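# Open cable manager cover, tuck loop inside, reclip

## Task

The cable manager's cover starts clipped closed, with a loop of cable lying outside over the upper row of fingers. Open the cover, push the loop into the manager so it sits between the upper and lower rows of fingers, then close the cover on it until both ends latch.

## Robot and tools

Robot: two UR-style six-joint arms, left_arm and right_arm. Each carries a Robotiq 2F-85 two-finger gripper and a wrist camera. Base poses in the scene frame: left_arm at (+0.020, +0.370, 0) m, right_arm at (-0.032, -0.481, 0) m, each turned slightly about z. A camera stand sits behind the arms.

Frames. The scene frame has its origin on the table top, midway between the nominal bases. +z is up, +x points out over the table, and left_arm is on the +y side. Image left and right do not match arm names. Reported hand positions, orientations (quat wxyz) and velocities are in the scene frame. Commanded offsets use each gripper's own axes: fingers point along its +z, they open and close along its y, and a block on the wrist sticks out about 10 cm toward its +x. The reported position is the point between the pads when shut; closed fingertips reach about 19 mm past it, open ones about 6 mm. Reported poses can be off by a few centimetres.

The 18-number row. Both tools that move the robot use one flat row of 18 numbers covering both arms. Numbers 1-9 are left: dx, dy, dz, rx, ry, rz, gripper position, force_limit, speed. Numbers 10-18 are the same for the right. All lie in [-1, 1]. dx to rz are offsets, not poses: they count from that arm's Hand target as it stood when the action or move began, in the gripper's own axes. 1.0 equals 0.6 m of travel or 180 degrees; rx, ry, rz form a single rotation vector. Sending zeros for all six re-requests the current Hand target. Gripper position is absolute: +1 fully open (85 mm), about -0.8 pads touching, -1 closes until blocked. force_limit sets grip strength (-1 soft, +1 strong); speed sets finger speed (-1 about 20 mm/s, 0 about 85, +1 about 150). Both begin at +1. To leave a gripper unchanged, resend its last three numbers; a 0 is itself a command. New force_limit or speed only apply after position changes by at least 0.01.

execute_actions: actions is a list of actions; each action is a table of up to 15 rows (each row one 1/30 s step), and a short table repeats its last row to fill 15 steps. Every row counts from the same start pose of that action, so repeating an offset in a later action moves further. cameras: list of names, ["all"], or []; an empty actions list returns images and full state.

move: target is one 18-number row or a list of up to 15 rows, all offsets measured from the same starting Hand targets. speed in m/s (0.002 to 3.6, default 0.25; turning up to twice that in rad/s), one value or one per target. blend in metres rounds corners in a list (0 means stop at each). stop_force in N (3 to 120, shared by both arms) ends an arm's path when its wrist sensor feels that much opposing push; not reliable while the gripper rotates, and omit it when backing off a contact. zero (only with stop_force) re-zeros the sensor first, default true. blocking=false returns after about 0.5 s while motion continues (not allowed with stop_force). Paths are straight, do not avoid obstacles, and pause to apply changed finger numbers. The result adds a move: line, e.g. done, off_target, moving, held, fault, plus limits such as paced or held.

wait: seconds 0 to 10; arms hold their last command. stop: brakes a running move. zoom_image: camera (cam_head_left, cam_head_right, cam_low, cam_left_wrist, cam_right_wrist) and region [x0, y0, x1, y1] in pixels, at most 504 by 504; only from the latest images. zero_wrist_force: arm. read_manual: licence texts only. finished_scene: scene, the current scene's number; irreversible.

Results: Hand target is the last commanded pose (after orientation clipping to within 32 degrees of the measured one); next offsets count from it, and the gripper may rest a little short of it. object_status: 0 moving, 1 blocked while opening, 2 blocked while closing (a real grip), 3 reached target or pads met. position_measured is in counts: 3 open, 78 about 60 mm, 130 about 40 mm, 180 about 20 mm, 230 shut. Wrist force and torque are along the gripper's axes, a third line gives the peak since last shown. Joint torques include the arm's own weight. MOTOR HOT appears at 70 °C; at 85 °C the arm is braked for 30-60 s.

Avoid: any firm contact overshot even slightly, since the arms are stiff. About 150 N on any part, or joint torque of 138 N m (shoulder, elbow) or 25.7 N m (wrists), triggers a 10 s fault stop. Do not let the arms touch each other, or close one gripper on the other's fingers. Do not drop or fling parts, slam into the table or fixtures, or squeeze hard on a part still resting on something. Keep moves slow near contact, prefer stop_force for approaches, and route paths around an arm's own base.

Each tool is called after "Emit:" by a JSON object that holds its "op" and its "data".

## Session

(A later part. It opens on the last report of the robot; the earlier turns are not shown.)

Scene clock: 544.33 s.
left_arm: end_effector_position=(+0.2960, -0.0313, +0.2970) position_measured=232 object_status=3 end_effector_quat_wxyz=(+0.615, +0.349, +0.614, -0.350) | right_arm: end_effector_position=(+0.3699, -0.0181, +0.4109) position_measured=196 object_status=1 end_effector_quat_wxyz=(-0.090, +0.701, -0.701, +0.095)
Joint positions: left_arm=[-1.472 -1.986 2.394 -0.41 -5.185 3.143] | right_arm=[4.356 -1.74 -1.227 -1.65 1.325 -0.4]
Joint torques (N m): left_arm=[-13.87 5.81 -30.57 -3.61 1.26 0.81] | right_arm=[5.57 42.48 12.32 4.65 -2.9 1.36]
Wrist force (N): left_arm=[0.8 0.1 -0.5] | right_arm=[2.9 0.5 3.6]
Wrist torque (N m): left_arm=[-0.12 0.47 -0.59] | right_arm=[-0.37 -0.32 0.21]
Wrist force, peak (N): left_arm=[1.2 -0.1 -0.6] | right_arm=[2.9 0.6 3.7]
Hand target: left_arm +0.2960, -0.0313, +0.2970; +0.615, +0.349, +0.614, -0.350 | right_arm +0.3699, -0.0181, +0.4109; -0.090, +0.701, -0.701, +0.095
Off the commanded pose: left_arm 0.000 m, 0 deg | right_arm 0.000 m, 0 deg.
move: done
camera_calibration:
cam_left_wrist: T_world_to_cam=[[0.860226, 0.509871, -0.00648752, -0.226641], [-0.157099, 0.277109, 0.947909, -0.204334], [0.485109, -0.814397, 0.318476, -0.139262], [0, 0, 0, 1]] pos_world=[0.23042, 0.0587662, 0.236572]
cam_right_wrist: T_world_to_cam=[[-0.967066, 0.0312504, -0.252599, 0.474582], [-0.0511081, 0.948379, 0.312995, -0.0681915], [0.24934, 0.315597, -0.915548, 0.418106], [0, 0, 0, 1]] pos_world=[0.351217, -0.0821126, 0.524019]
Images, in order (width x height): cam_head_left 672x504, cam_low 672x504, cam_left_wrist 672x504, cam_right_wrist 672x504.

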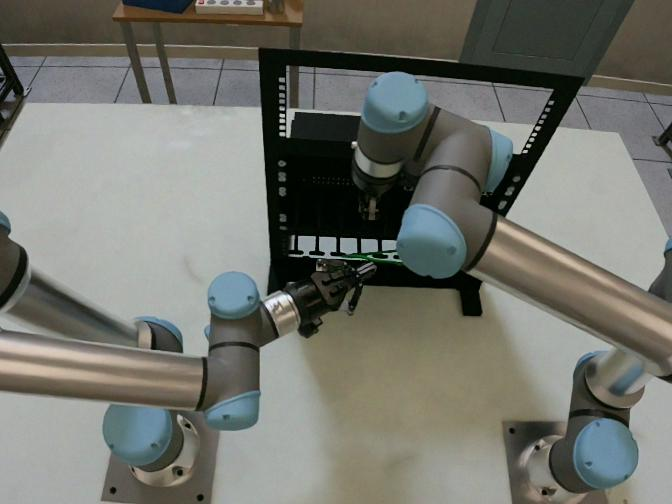

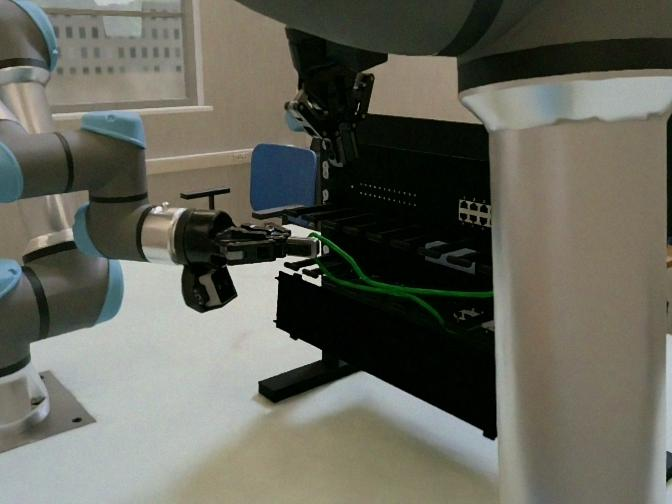

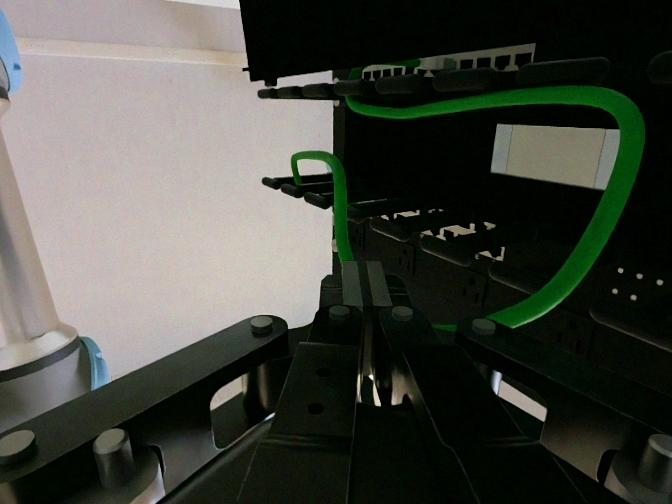

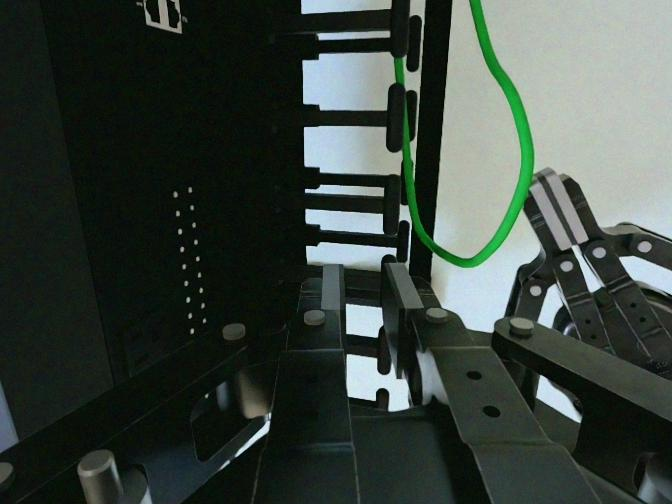

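Emit:
{"op": "move", "data": {"target": [[0.058,0.05,0.0275,0,0,0,-1,-0.7,-0.3, 0,0,0,0,0,0,-0.5,-0.7,-0.5],[0.078,0.116,0.096,0,0,0,-1,-0.7,-0.3, 0,0,0,0,0,0,-0.5,-0.7,-0.5]], "speed": 0.08, "stop_force": 20, "cameras": ["cam_left_wrist","cam_right_wrist","cam_low","cam_head_left"]}}

Emit:
{"op": "zoom_image", "data": {"camera": "cam_right_wrist", "region": [290, 0, 530, 280]}}

Emit:
{"op": "zoom_image", "data": {"camera": "cam_low", "region": [270, 150, 530, 350]}}

Scene clock: 560.23 s.
left_arm: end_effector_position=(+0.3854, -0.0454, +0.2504) position_measured=232 object_status=3 end_effector_quat_wxyz=(+0.615, +0.349, +0.614, -0.350) | right_arm: end_effector_position=(+0.3699, -0.0181, +0.4109) position_measured=196 object_status=1 end_effector_quat_wxyz=(-0.090, +0.701, -0.701, +0.095)
Joint positions: left_arm=[-1.11 -1.665 2.311 -0.649 -4.823 3.142] | right_arm=[4.356 -1.74 -1.227 -1.65 1.325 -0.4]
Joint torques (N m): left_arm=[-11.27 -10.14 -13.53 -0.06 1.32 -0.89] | right_arm=[5.26 42.86 12.07 4.65 -2.84 1.15]
Wrist force (N): left_arm=[1.3 -0.2 -0.4] | right_arm=[2.7 0.5 3.5]
Wrist torque (N m): left_arm=[-0.15 0.42 -0.58] | right_arm=[-0.36 -0.29 0.22]
Wrist force, peak (N): left_arm=[2.0 -0.1 -0.9] | right_arm=[3.0 0.7 3.7]
Hand target: left_arm +0.3853, -0.0454, +0.2504; +0.615, +0.349, +0.614, -0.350 | right_arm +0.3699, -0.0181, +0.4109; -0.090, +0.701, -0.701, +0.095
Off the commanded pose: left_arm 0.000 m, 0 deg | right_arm 0.000 m, 0 deg.
move: done
camera_calibration:
cam_left_wrist: T_world_to_cam=[[0.860221, 0.509881, -0.00645502, -0.296629], [-0.157174, 0.277168, 0.947879, -0.142226], [0.485094, -0.81437, 0.318566, -0.179156], [0, 0, 0, 1]] pos_world=[0.31972, 0.0447662, 0.189972]
cam_right_wrist: T_world_to_cam=[[-0.967066, 0.0312504, -0.252599, 0.474582], [-0.0511081, 0.948379, 0.312995, -0.0681915], [0.24934, 0.315597, -0.915548, 0.418106], [0, 0, 0, 1]] pos_world=[0.351217, -0.0821126, 0.524019]
Images, in order (width x height): cam_head_left 672x504, cam_low 672x504, cam_left_wrist 672x504, cam_right_wrist 672x504.

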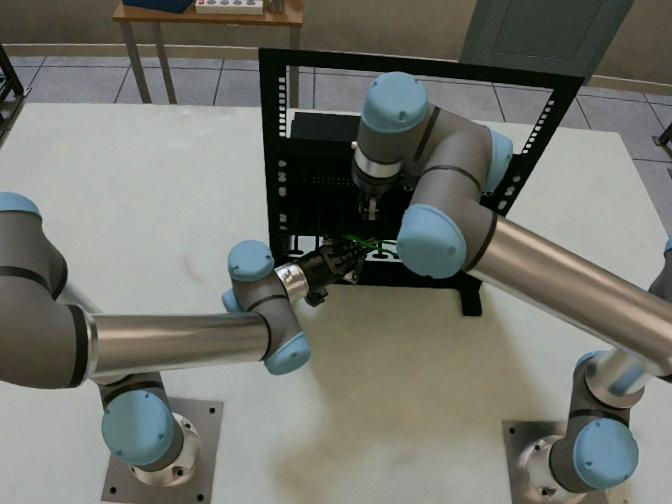

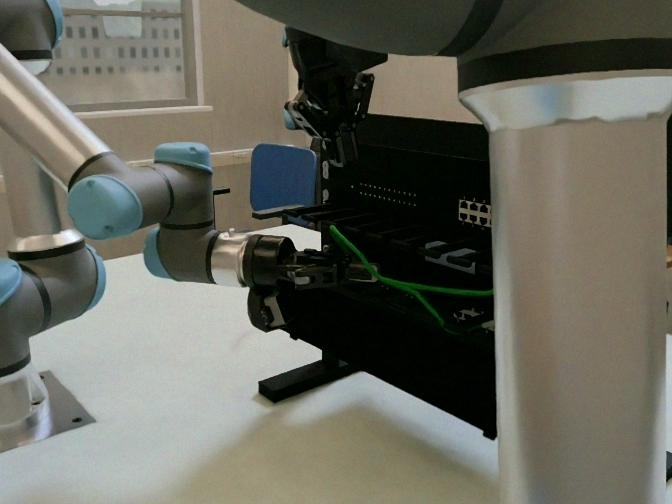

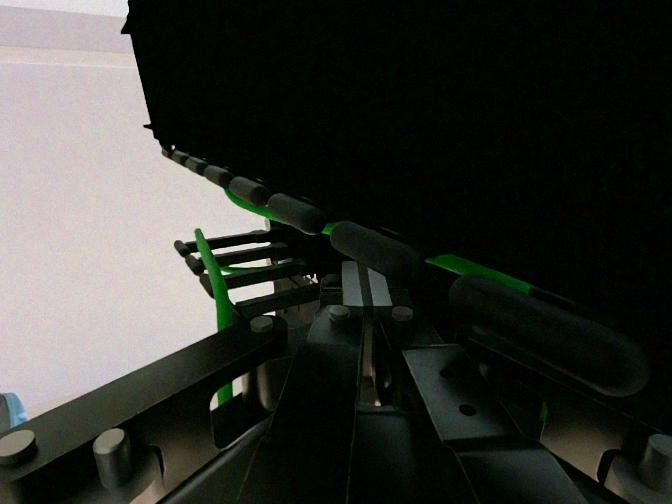

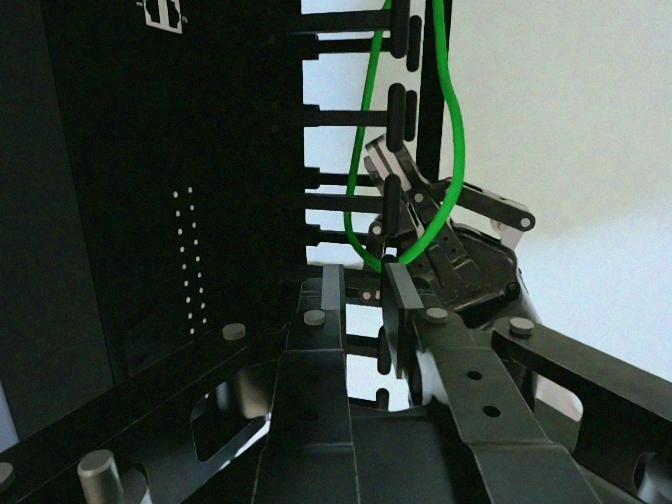

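Scaled by 1.800.

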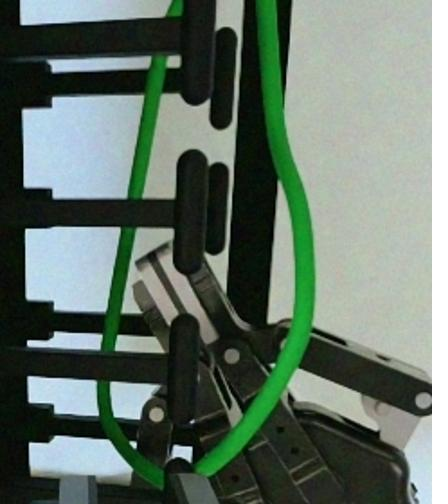

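Scaled by 1.938.

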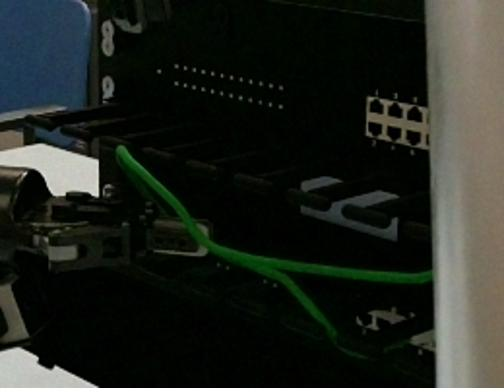

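Emit:
{"op": "move", "data": {"target": [[0.02,0,-0.17,0,0,0,-1,-0.7,-0.3, 0,0,0,0,0,0,-0.5,-0.7,-0.5]], "speed": 0.15, "cameras": ["cam_left_wrist","cam_right_wrist","cam_low","cam_head_left"]}}

Emit:
{"op": "zoom_image", "data": {"camera": "cam_low", "region": [270, 150, 530, 350]}}

Scene clock: 570.10 s.
left_arm: end_effector_position=(+0.3333, +0.0422, +0.2382) position_measured=232 object_status=3 end_effector_quat_wxyz=(+0.615, +0.349, +0.614, -0.350) | right_arm: end_effector_position=(+0.3699, -0.0181, +0.4109) position_measured=196 object_status=1 end_effector_quat_wxyz=(-0.090, +0.701, -0.701, +0.095)
Joint positions: left_arm=[-1.177 -1.963 2.553 -0.592 -4.89 3.142] | right_arm=[4.356 -1.74 -1.227 -1.65 1.325 -0.4]
Joint torques (N m): left_arm=[13.66 -13.82 -13.61 -3.82 1.88 0.47] | right_arm=[5.49 41.59 13.36 4.64 -2.88 1.13]
Wrist force (N): left_arm=[1.0 -0.1 -0.7] | right_arm=[2.7 0.5 3.5]
Wrist torque (N m): left_arm=[-0.13 0.45 -0.60] | right_arm=[-0.36 -0.29 0.22]
Wrist force, peak (N): left_arm=[1.6 0.0 -2.6] | right_arm=[2.9 0.6 3.8]
Hand target: left_arm +0.3333, +0.0423, +0.2381; +0.615, +0.349, +0.614, -0.350 | right_arm +0.3699, -0.0181, +0.4109; -0.090, +0.701, -0.701, +0.095
Off the commanded pose: left_arm 0.000 m, 0 deg | right_arm 0.000 m, 0 deg.
move: done
camera_calibration:
cam_left_wrist: T_world_to_cam=[[0.860301, 0.509745, -0.00649071, -0.296588], [-0.157095, 0.277201, 0.947882, -0.163019], [0.484977, -0.814444, 0.318555, -0.0787125], [0, 0, 0, 1]] pos_world=[0.267719, 0.132266, 0.177672]
cam_right_wrist: T_world_to_cam=[[-0.967066, 0.0312504, -0.252599, 0.474582], [-0.0511081, 0.948379, 0.312995, -0.0681915], [0.24934, 0.315597, -0.915548, 0.418106], [0, 0, 0, 1]] pos_world=[0.351217, -0.0821126, 0.524019]
Images, in order (width x height): cam_head_left 672x504, cam_low 672x504, cam_left_wrist 672x504, cam_right_wrist 672x504.

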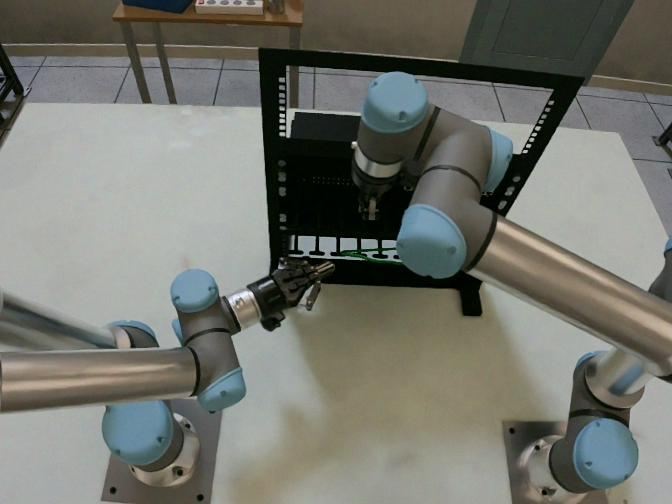

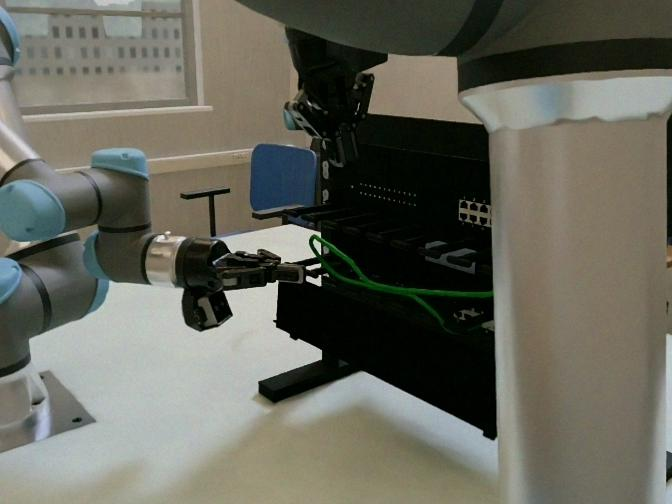

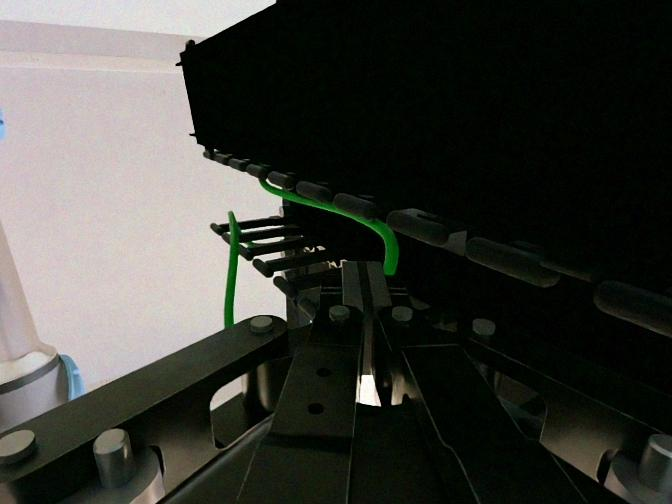

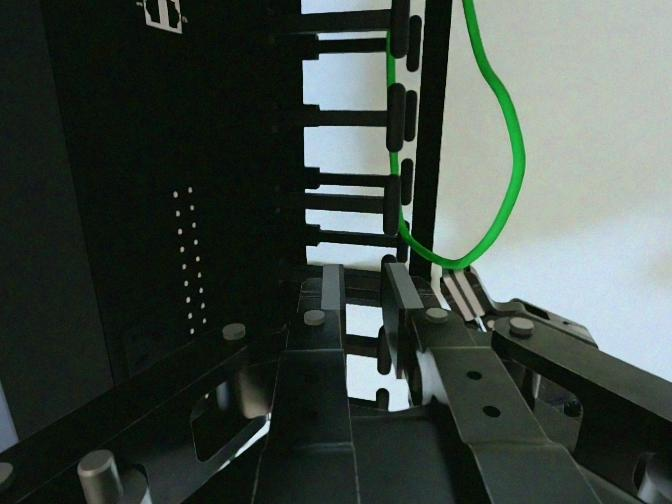

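Scaled by 1.938.

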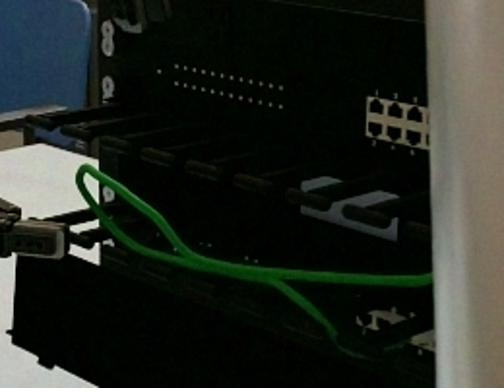

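Emit:
{"op": "move", "data": {"target": [[0,-0.0,-0.07,0,0,0,-0.8,-1,-0.3, 0,0,0,0,0,0,-0.5,-0.7,-0.5],[-0.083,-0.0475,-0.067,-0.163,0,0,-0.8,-1,-0.3, 0,0,0,0,0,0,-0.5,-0.7,-0.5]], "speed": 0.15}}

Emit:
{"op": "move", "data": {"target": [0,0,0,0,0,0,-0.3,-1,-0.3, 0,0,0,0,0,0,-0.5,-0.7,-0.5], "cameras": ["cam_left_wrist","cam_right_wrist","cam_low","cam_head_left"]}}

Scene clock: 592.07 s.
left_arm: end_effector_position=(+0.2899, +0.0614, +0.2878) position_measured=229 object_status=3 end_effector_quat_wxyz=(+0.681, +0.189, +0.681, -0.190) | right_arm: end_effector_position=(+0.3699, -0.0181, +0.4109) position_measured=196 object_status=1 end_effector_quat_wxyz=(-0.090, +0.701, -0.701, +0.095)
Joint positions: left_arm=[-2.076 -2.211 2.511 -0.343 -6.282 3.183] | right_arm=[4.356 -1.74 -1.227 -1.65 1.325 -0.4]
Joint torques (N m): left_arm=[-14.31 -4.6 -12.68 -2.31 2.08 1.18] | right_arm=[5.55 42.62 13.57 4.59 -3.06 1.15]
Wrist force (N): left_arm=[1.2 0.1 -0.3] | right_arm=[2.7 0.5 3.7]
Wrist torque (N m): left_arm=[-0.12 0.41 -0.69] | right_arm=[-0.37 -0.30 0.21]
Wrist force, peak (N): left_arm=[1.3 0.1 -1.8] | right_arm=[2.9 0.6 3.8]
Hand target: left_arm +0.2882, +0.0624, +0.2878; +0.684, +0.182, +0.682, -0.183 | right_arm +0.3699, -0.0181, +0.4109; -0.090, +0.701, -0.701, +0.095
Off the commanded pose: left_arm 0.002 m, 1 deg | right_arm 0.000 m, 0 deg.
joint sent to its limit (left arm) — joint 5 (wrist 2), lower limit. The joint targets still meet the commanded pose.
move: done

Scene clock: 592.73 s.
left_arm: end_effector_position=(+0.2898, +0.0613, +0.2878) position_measured=167 object_status=0 end_effector_quat_wxyz=(+0.681, +0.189, +0.681, -0.190) | right_arm: end_effector_position=(+0.3699, -0.0181, +0.4109) position_measured=196 object_status=1 end_effector_quat_wxyz=(-0.090, +0.701, -0.701, +0.095)
Joint positions: left_arm=[-2.077 -2.211 2.511 -0.343 -6.282 3.183] | right_arm=[4.356 -1.74 -1.227 -1.65 1.325 -0.4]
Joint torques (N m): left_arm=[-14.86 -7.18 -12.43 -1.05 2.03 0.93] | right_arm=[5.72 42.51 13.27 4.62 -2.86 1.14]
Wrist force (N): left_arm=[1.2 0.0 -0.3] | right_arm=[2.7 0.5 3.5]
Wrist torque (N m): left_arm=[-0.12 0.41 -0.68] | right_arm=[-0.36 -0.30 0.21]
Wrist force, peak (N): left_arm=[1.3 -0.1 -0.4] | right_arm=[2.9 0.7 3.7]
Hand target: left_arm +0.2898, +0.0613, +0.2878; +0.681, +0.189, +0.681, -0.190 (not the last commanded pose) | right_arm +0.3699, -0.0181, +0.4109; -0.090, +0.701, -0.701, +0.095
Off the commanded pose: left_arm 0.002 m, 1 deg | right_arm 0.000 m, 0 deg.
move: done
camera_calibration:
cam_left_wrist: T_world_to_cam=[[0.516622, 0.856178, -0.00784565, -0.189855], [-0.266761, 0.169659, 0.948712, -0.184116], [0.813597, -0.488033, 0.316044, -0.172388], [0, 0, 0, 1]] pos_world=[0.189222, 0.109655, 0.227666]
cam_right_wrist: T_world_to_cam=[[-0.967066, 0.0312504, -0.252599, 0.474582], [-0.0511081, 0.948379, 0.312995, -0.0681915], [0.24934, 0.315597, -0.915548, 0.418106], [0, 0, 0, 1]] pos_world=[0.351217, -0.0821126, 0.524019]
Images, in order (width x height): cam_head_left 672x504, cam_low 672x504, cam_left_wrist 672x504, cam_right_wrist 672x504.

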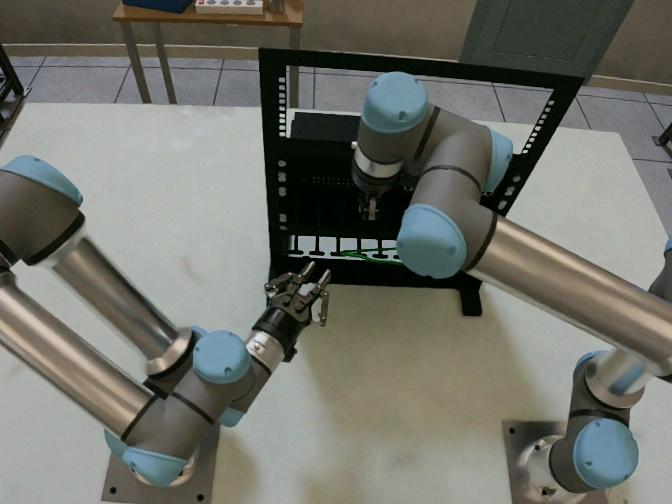

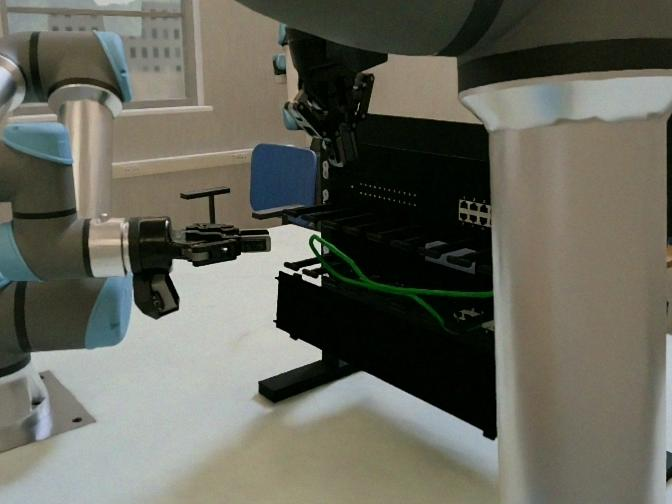

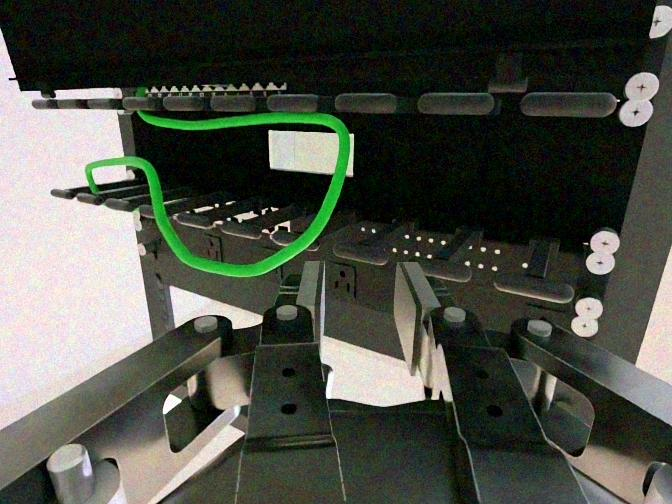

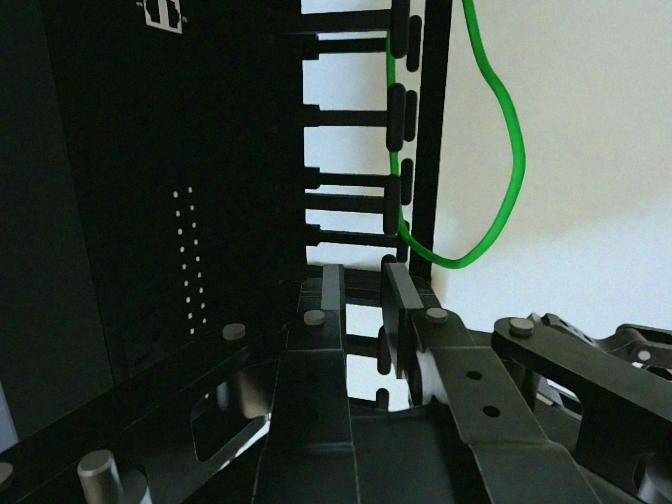

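Emit:
{"op": "move", "data": {"target": [[0.053,-0.0167,0.03,0,0,0,-0.3,-1,-0.3, 0,0,0,0,0,0,-0.5,-0.7,-0.5],[0.053,-0.0167,0.125,0,0,0,-0.3,-1,-0.3, 0,0,0,0,0,0,-0.5,-0.7,-0.5]], "speed": 0.12, "cameras": ["cam_left_wrist"]}}

Emit:
{"op": "move", "data": {"target": [0,0,0,0,0,0,-1,-0.7,-0.3, 0,0,0,0,0,0,-0.5,-0.7,-0.5], "cameras": ["cam_left_wrist","cam_right_wrist"]}}

Scene clock: 619.07 s.
left_arm: end_effector_position=(+0.3489, +0.0141, +0.2560) position_measured=167 object_status=3 end_effector_quat_wxyz=(+0.681, +0.189, +0.681, -0.190) | right_arm: end_effector_position=(+0.3699, -0.0181, +0.4109) position_measured=196 object_status=1 end_effector_quat_wxyz=(-0.090, +0.701, -0.701, +0.095)
Joint positions: left_arm=[-1.648 -1.854 2.434 -0.58 -5.854 3.141] | right_arm=[4.356 -1.74 -1.227 -1.65 1.325 -0.4]
Joint torques (N m): left_arm=[11.33 -1.89 -18.5 0.94 1.91 0.25] | right_arm=[4.92 42.62 13.94 4.58 -3.03 0.95]
Wrist force (N): left_arm=[1.2 0.0 -0.1] | right_arm=[2.8 0.5 3.7]
Wrist torque (N m): left_arm=[-0.13 0.41 -0.69] | right_arm=[-0.37 -0.31 0.21]
Wrist force, peak (N): left_arm=[2.4 -0.1 -0.1] | right_arm=[2.9 0.5 3.9]
Hand target: left_arm +0.3489, +0.0140, +0.2560; +0.681, +0.189, +0.681, -0.190 | right_arm +0.3699, -0.0181, +0.4109; -0.090, +0.701, -0.701, +0.095
Off the commanded pose: left_arm 0.000 m, 0 deg | right_arm 0.000 m, 0 deg.
move: done
camera_calibration:
cam_left_wrist: T_world_to_cam=[[0.516622, 0.856178, -0.00784565, -0.180088], [-0.266761, 0.169659, 0.948712, -0.130183], [0.813597, -0.488033, 0.316044, -0.233424], [0, 0, 0, 1]] pos_world=[0.248222, 0.0623553, 0.195866]
Images, in order (width x height): cam_left_wrist 672x504.

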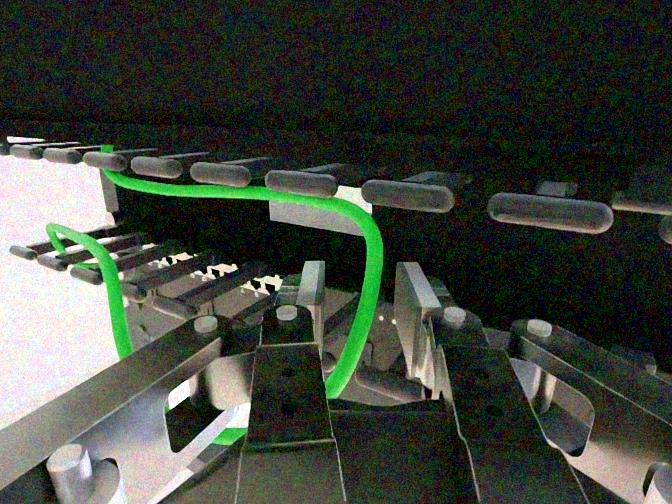

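Scene clock: 619.67 s.
left_arm: end_effector_position=(+0.3489, +0.0141, +0.2560) position_measured=220 object_status=2 end_effector_quat_wxyz=(+0.681, +0.189, +0.681, -0.190) | right_arm: end_effector_position=(+0.3699, -0.0181, +0.4109) position_measured=196 object_status=1 end_effector_quat_wxyz=(-0.090, +0.701, -0.701, +0.095)
Joint positions: left_arm=[-1.648 -1.854 2.434 -0.58 -5.854 3.141] | right_arm=[4.356 -1.74 -1.227 -1.65 1.325 -0.4]
Joint torques (N m): left_arm=[13.58 3.99 -27.42 1.05 1.83 -1.13] | right_arm=[5.81 42.94 12.43 4.66 -2.94 1.16]
Wrist force (N): left_arm=[1.1 0.2 -0.7] | right_arm=[2.9 0.6 3.6]
Wrist torque (N m): left_arm=[-0.13 0.44 -0.68] | right_arm=[-0.36 -0.32 0.22]
Wrist force, peak (N): left_arm=[1.3 0.1 -0.6] | right_arm=[2.8 0.7 3.9]
Hand target: left_arm +0.3489, +0.0140, +0.2560; +0.681, +0.189, +0.681, -0.190 | right_arm +0.3699, -0.0181, +0.4109; -0.090, +0.701, -0.701, +0.095
Off the commanded pose: left_arm 0.000 m, 0 deg | right_arm 0.000 m, 0 deg.
move: done
camera_calibration:
cam_left_wrist: T_world_to_cam=[[0.516691, 0.856136, -0.00781737, -0.180159], [-0.266747, 0.169649, 0.948718, -0.13016], [0.813558, -0.488109, 0.316028, -0.233487], [0, 0, 0, 1]] pos_world=[0.248322, 0.0623552, 0.195866]
cam_right_wrist: T_world_to_cam=[[-0.967066, 0.0312504, -0.252599, 0.474582], [-0.0511081, 0.948379, 0.312995, -0.0681915], [0.24934, 0.315597, -0.915548, 0.418106], [0, 0, 0, 1]] pos_world=[0.351217, -0.0821126, 0.524019]
Images, in order (width x height): cam_left_wrist 672x504, cam_right_wrist 672x504.

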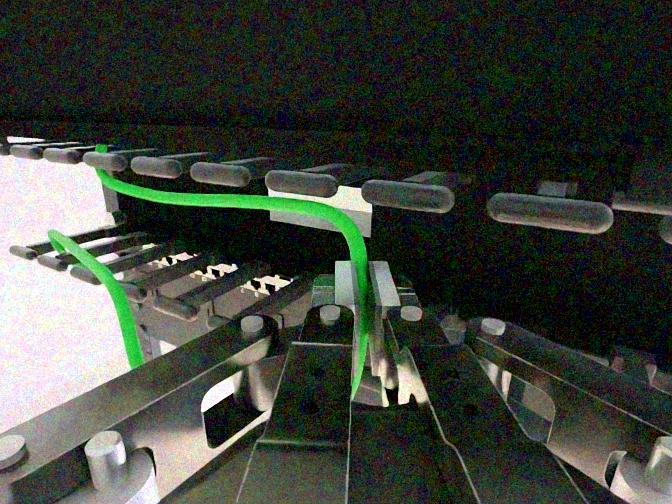

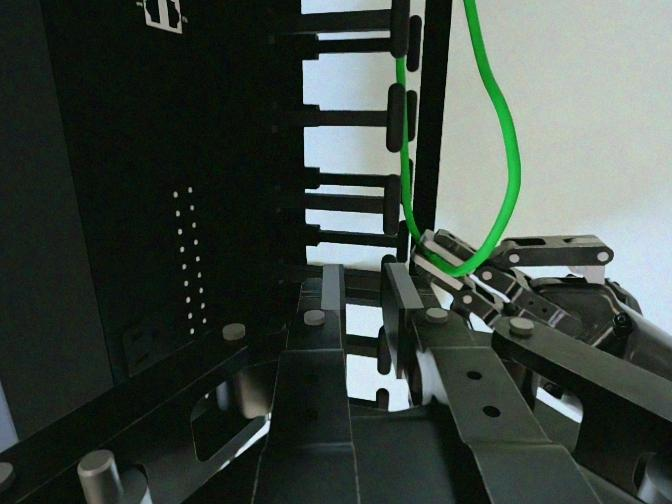

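Emit:
{"op": "move", "data": {"target": [0.01,0.01,0.0935,0,0,0,-1,-0.7,-0.3, 0,0,0,0,0,0,-0.5,-0.7,-0.5], "speed": 0.06, "stop_force": 25, "cameras": ["cam_left_wrist","cam_right_wrist","cam_low"]}}

Emit:
{"op": "zoom_image", "data": {"camera": "cam_right_wrist", "region": [290, 0, 560, 300]}}

Emit:
{"op": "zoom_image", "data": {"camera": "cam_low", "region": [270, 150, 530, 350]}}

Scene clock: 629.50 s.
left_arm: end_effector_position=(+0.4000, -0.0098, +0.2500) position_measured=220 object_status=2 end_effector_quat_wxyz=(+0.681, +0.189, +0.681, -0.190) | right_arm: end_effector_position=(+0.3699, -0.0181, +0.4109) position_measured=196 object_status=1 end_effector_quat_wxyz=(-0.090, +0.701, -0.701, +0.095)
Joint positions: left_arm=[-1.43 -1.693 2.335 -0.641 -5.636 3.141] | right_arm=[4.356 -1.74 -1.227 -1.65 1.325 -0.4]
Joint torques (N m): left_arm=[-15.32 -24.05 -9.22 0.88 1.21 1.02] | right_arm=[4.29 43.08 13.87 4.67 -3.1 1.04]
Wrist force (N): left_arm=[0.0 0.1 -0.9] | right_arm=[2.8 0.4 3.6]
Wrist torque (N m): left_arm=[-0.14 0.41 -0.67] | right_arm=[-0.39 -0.31 0.21]
Wrist force, peak (N): left_arm=[-1.4 0.6 -2.0] | right_arm=[2.9 0.6 3.8]
Hand target: left_arm +0.4000, -0.0098, +0.2500; +0.681, +0.189, +0.681, -0.190 | right_arm +0.3699, -0.0181, +0.4109; -0.090, +0.701, -0.701, +0.095
Off the commanded pose: left_arm 0.000 m, 0 deg | right_arm 0.000 m, 0 deg.
move: done
camera_calibration:
cam_left_wrist: T_world_to_cam=[[0.516598, 0.856193, -0.00776501, -0.186218], [-0.266805, 0.169586, 0.948713, -0.106779], [0.813598, -0.488032, 0.316044, -0.284799], [0, 0, 0, 1]] pos_world=[0.299422, 0.0385554, 0.189866]
cam_right_wrist: T_world_to_cam=[[-0.967066, 0.0312504, -0.252599, 0.474582], [-0.0511081, 0.948379, 0.312995, -0.0681915], [0.24934, 0.315597, -0.915548, 0.418106], [0, 0, 0, 1]] pos_world=[0.351217, -0.0821126, 0.524019]
Images, in order (width x height): cam_low 672x504, cam_left_wrist 672x504, cam_right_wrist 672x504.

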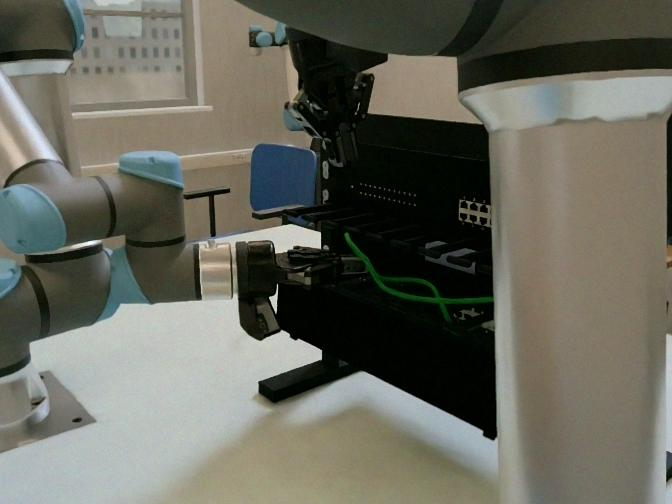

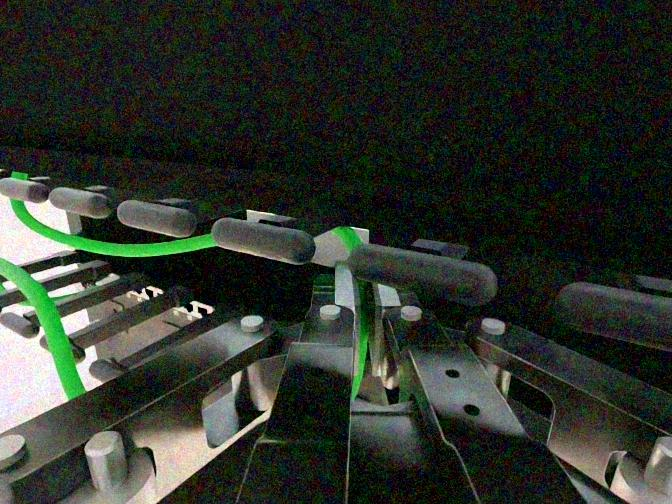

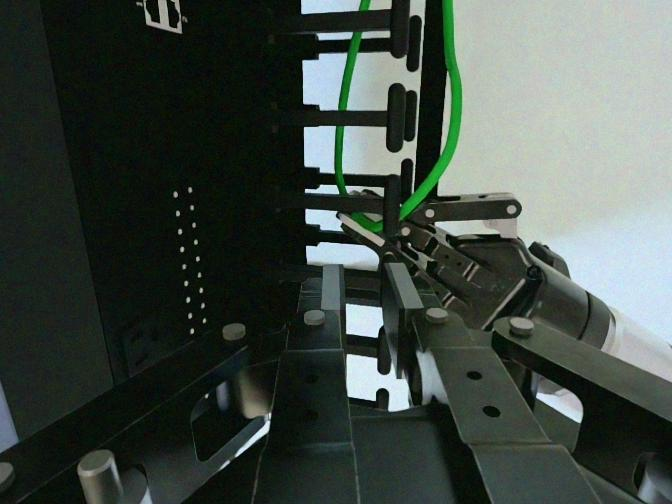

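Scaled by 1.680.

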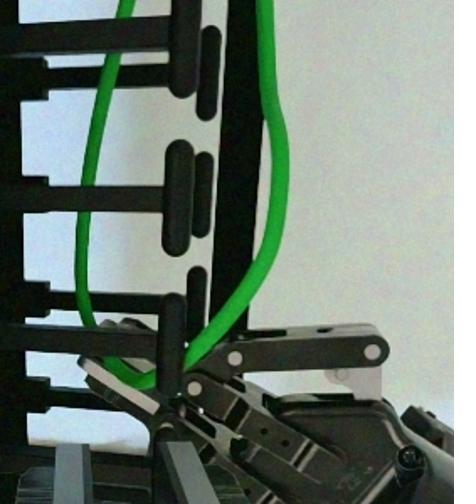

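Scaled by 1.938.

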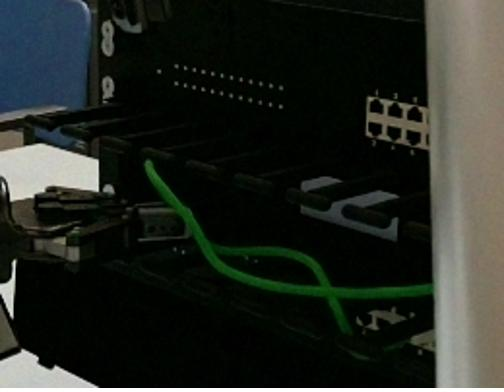

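Emit:
{"op": "move", "data": {"target": [[0,0,0,0,0,0,-1,-0.7,-0.3, 0.095,0.179,0.023,0.1667,0,0,-0.8,-0.7,-0.5],[0,0,0,0,0,0,-1,-0.7,-0.3, 0.087,0.128,0.223,0.1667,0,0,-0.8,-0.7,-0.5]], "speed": 0.12, "stop_force": 20, "cameras": ["all"]}}

Emit:
{"op": "zoom_image", "data": {"camera": "cam_low", "region": [250, 150, 530, 350]}}

Scene clock: 668.23 s.
left_arm: end_effector_position=(+0.4000, -0.0098, +0.2500) position_measured=220 object_status=2 end_effector_quat_wxyz=(+0.681, +0.189, +0.681, -0.190) | right_arm: end_effector_position=(+0.3305, -0.0712, +0.2621) position_measured=229 object_status=3 end_effector_quat_wxyz=(-0.269, +0.653, -0.653, +0.274)
Joint positions: left_arm=[-1.43 -1.693 2.335 -0.641 -5.636 3.141] | right_arm=[4.633 -1.497 -2.045 -1.067 0.789 -0.155]
Joint torques (N m): left_arm=[-13.1 -24.46 -11.3 0.47 1.39 -0.81] | right_arm=[-2.47 21.89 34.98 5.1 -4.09 -1.08]
Wrist force (N): left_arm=[0.0 0.2 -0.9] | right_arm=[2.6 1.0 3.9]
Wrist torque (N m): left_arm=[-0.12 0.41 -0.67] | right_arm=[-0.28 -0.34 0.10]
Wrist force, peak (N): left_arm=[0.0 0.3 -1.1] | right_arm=[2.6 1.6 5.6]
Hand target: left_arm +0.4000, -0.0098, +0.2500; +0.681, +0.189, +0.681, -0.190 | right_arm +0.3305, -0.0712, +0.2621; -0.269, +0.653, -0.653, +0.274
Off the commanded pose: left_arm 0.000 m, 0 deg | right_arm 0.000 m, 0 deg.
move: done
camera_calibration:
cam_left_wrist: T_world_to_cam=[[0.516622, 0.856178, -0.00784565, -0.186209], [-0.266761, 0.169659, 0.948712, -0.106795], [0.813597, -0.488033, 0.316044, -0.284799], [0, 0, 0, 1]] pos_world=[0.299422, 0.0385553, 0.189866]
cam_right_wrist: T_world_to_cam=[[-0.711234, 0.0278739, -0.702403, 0.433624], [-0.203743, 0.948149, 0.243931, 0.0952466], [0.672781, 0.316602, -0.668677, 0.103944], [0, 0, 0, 1]] pos_world=[0.257883, -0.135303, 0.35085]

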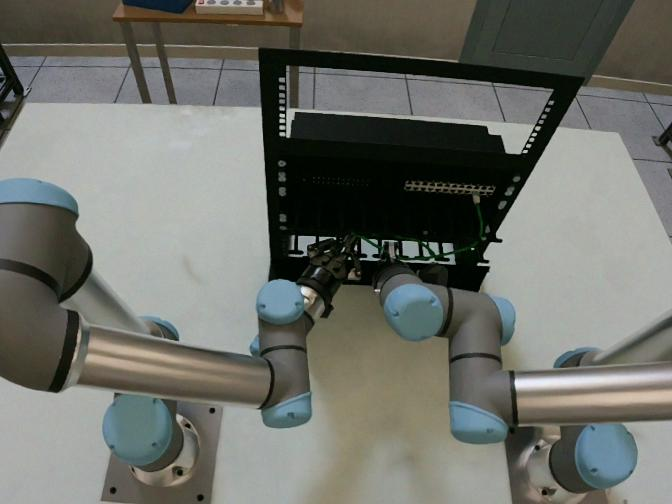

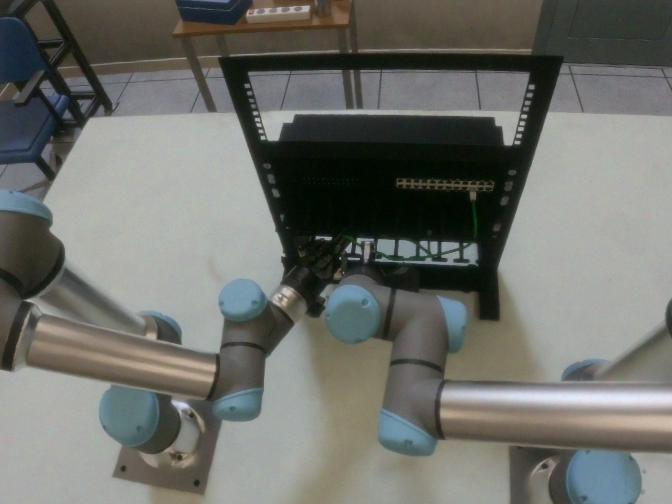

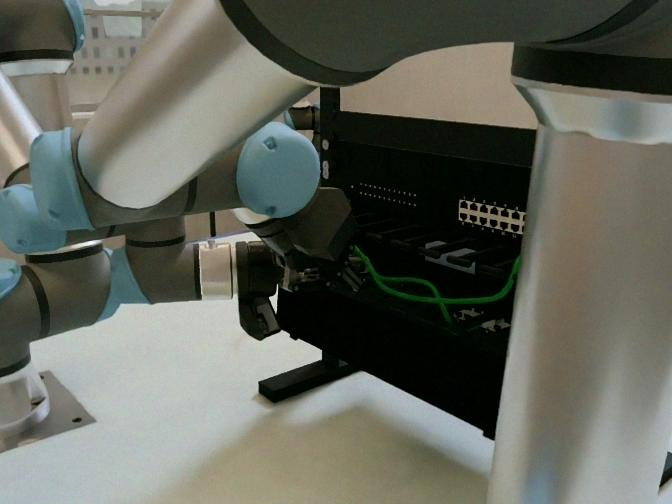

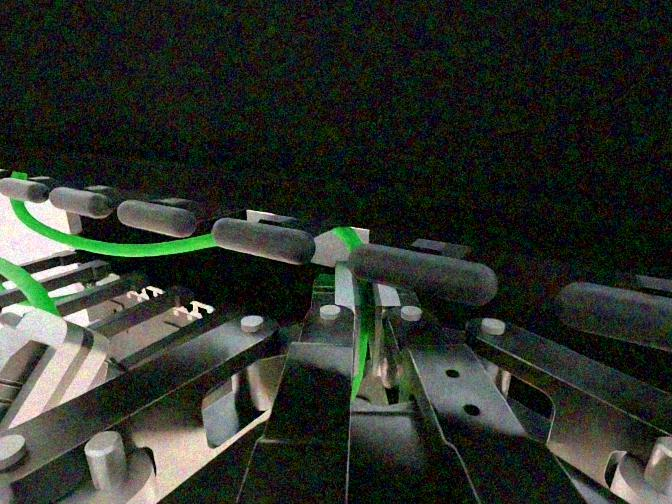

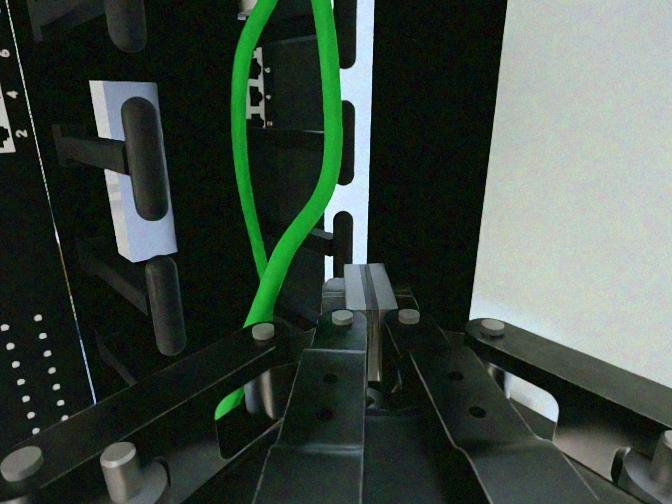

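Scaled by 1.800.

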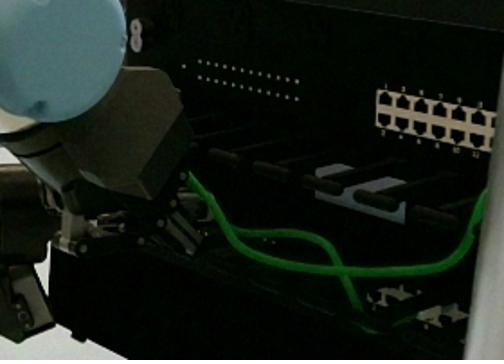

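Emit:
{"op": "move", "data": {"target": [[0,0,0,0,0,0,-1,-0.7,-0.3, 0.008,-0.045,0.073,0,0,0,-0.8,-0.7,-0.5]], "speed": 0.06, "stop_force": 20, "cameras": ["all"]}}

Emit:
{"op": "zoom_image", "data": {"camera": "cam_low", "region": [250, 150, 530, 350]}}

Scene clock: 681.53 s.
left_arm: end_effector_position=(+0.4000, -0.0098, +0.2500) position_measured=220 object_status=2 end_effector_quat_wxyz=(+0.681, +0.189, +0.681, -0.190) | right_arm: end_effector_position=(+0.3693, -0.0751, +0.2519) position_measured=229 object_status=3 end_effector_quat_wxyz=(-0.267, +0.654, -0.653, +0.273)
Joint positions: left_arm=[-1.43 -1.693 2.335 -0.641 -5.636 3.141] | right_arm=[4.543 -1.555 -2.041 -0.927 0.805 -0.279]
Joint torques (N m): left_arm=[-13.02 -23.46 -11.11 0.32 1.44 -0.86] | right_arm=[-0.93 21.56 21.17 3.74 -1.32 -0.5]
Wrist force (N): left_arm=[0.8 1.2 -1.3] | right_arm=[3.8 3.1 2.3]
Wrist torque (N m): left_arm=[-0.15 0.39 -0.70] | right_arm=[-0.13 -0.43 0.10]
Wrist force, peak (N): left_arm=[0.9 1.5 -1.3] | right_arm=[34.0 89.9 -118.2]
Hand target: left_arm +0.4000, -0.0098, +0.2500; +0.681, +0.189, +0.681, -0.190 | right_arm +0.3693, -0.0751, +0.2519; -0.267, +0.654, -0.653, +0.273 (not the last commanded pose)
Tool commands: left_gripper/position=-1.0 left_gripper/force_limit=-0.7 left_gripper/speed=-0.3 right_gripper/position=-0.796078 right_gripper/force_limit=-0.701961 right_gripper/speed=-0.498039
Off the commanded pose: left_arm 0.000 m, 0 deg | right_arm 0.011 m, 0 deg.
FORCE FAULT: contact force on the right arm reached its limit, and that arm stopped. The contact can be on any part of that arm, not only on its tool. That arm's remaining commands of this call were not run. That arm is still stopped at the end of this call. That arm stays stopped for about 10 more seconds. Until then a move that you send moves the other arm only, and its call returns only when the move has ended. Once the stop has ended, the next robot result says so. If the stop ends while you think or write, that arm runs what you send next, counted from a new Hand target: where the arm stands when the stop ends. While its stop runs, that arm takes no new command, but its gripper still runs the gripper command that each later call begins with. Until it ends, the stop uses up actions while you think or wait. An arm that is not stopped still takes commands.
move: fault (right_arm)
camera_calibration:
cam_left_wrist: T_world_to_cam=[[0.516622, 0.856178, -0.00784565, -0.186209], [-0.266761, 0.169659, 0.948712, -0.106795], [0.813597, -0.488033, 0.316044, -0.284799], [0, 0, 0, 1]] pos_world=[0.299422, 0.0385553, 0.189866]
cam_right_wrist: T_world_to_cam=[[-0.713521, 0.0281043, -0.70007, 0.454492], [-0.202297, 0.948375, 0.244256, 0.108725], [0.670793, 0.315904, -0.671, 0.0735041], [0, 0, 0, 1]] pos_world=[0.296978, -0.139106, 0.34094]

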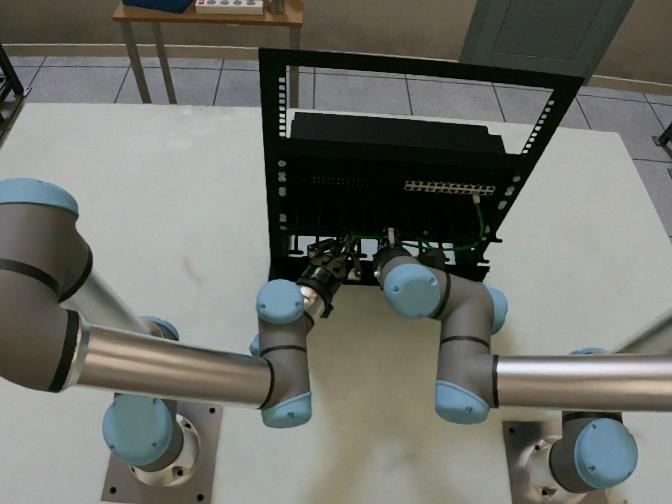

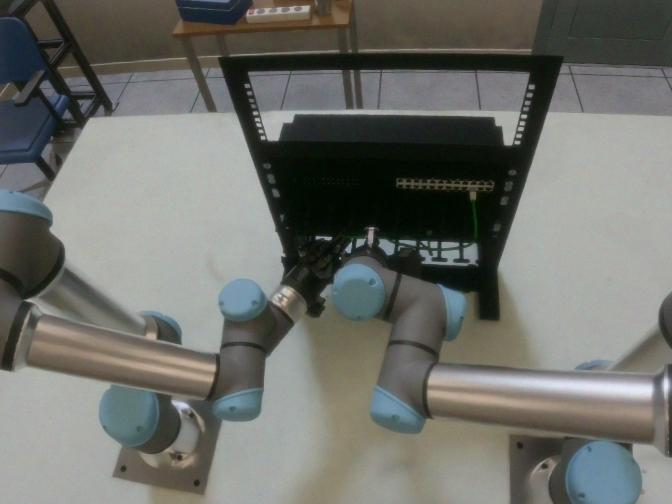

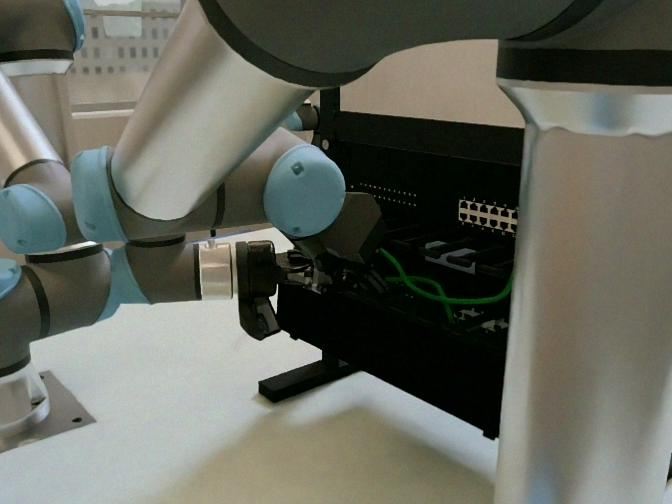

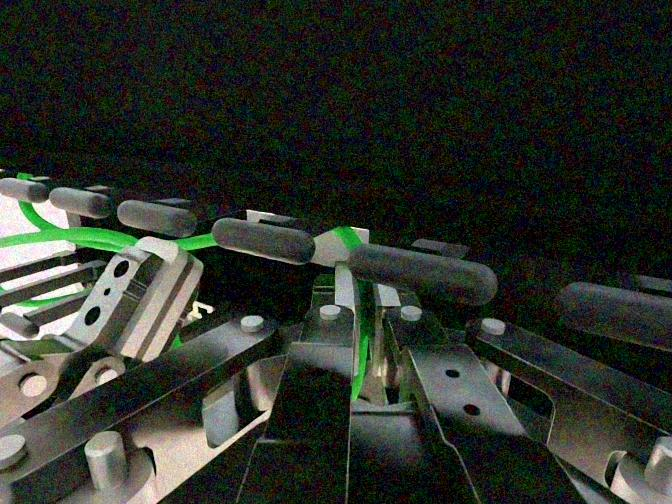

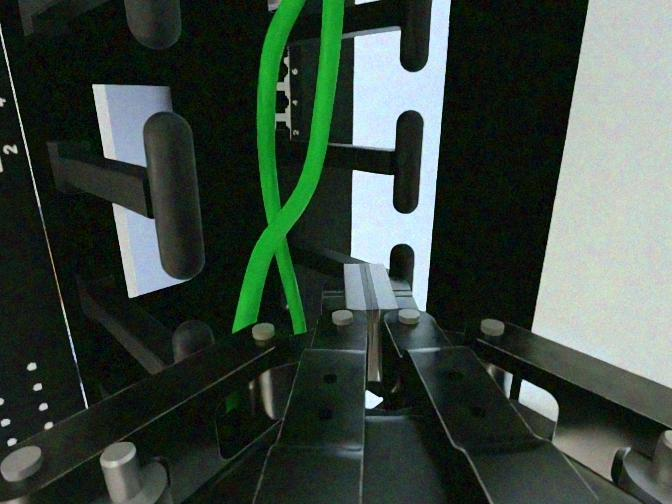

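Scaled by 1.800.

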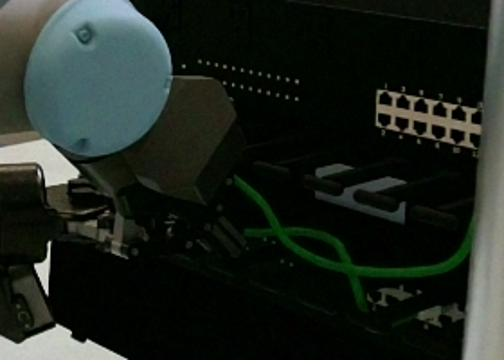

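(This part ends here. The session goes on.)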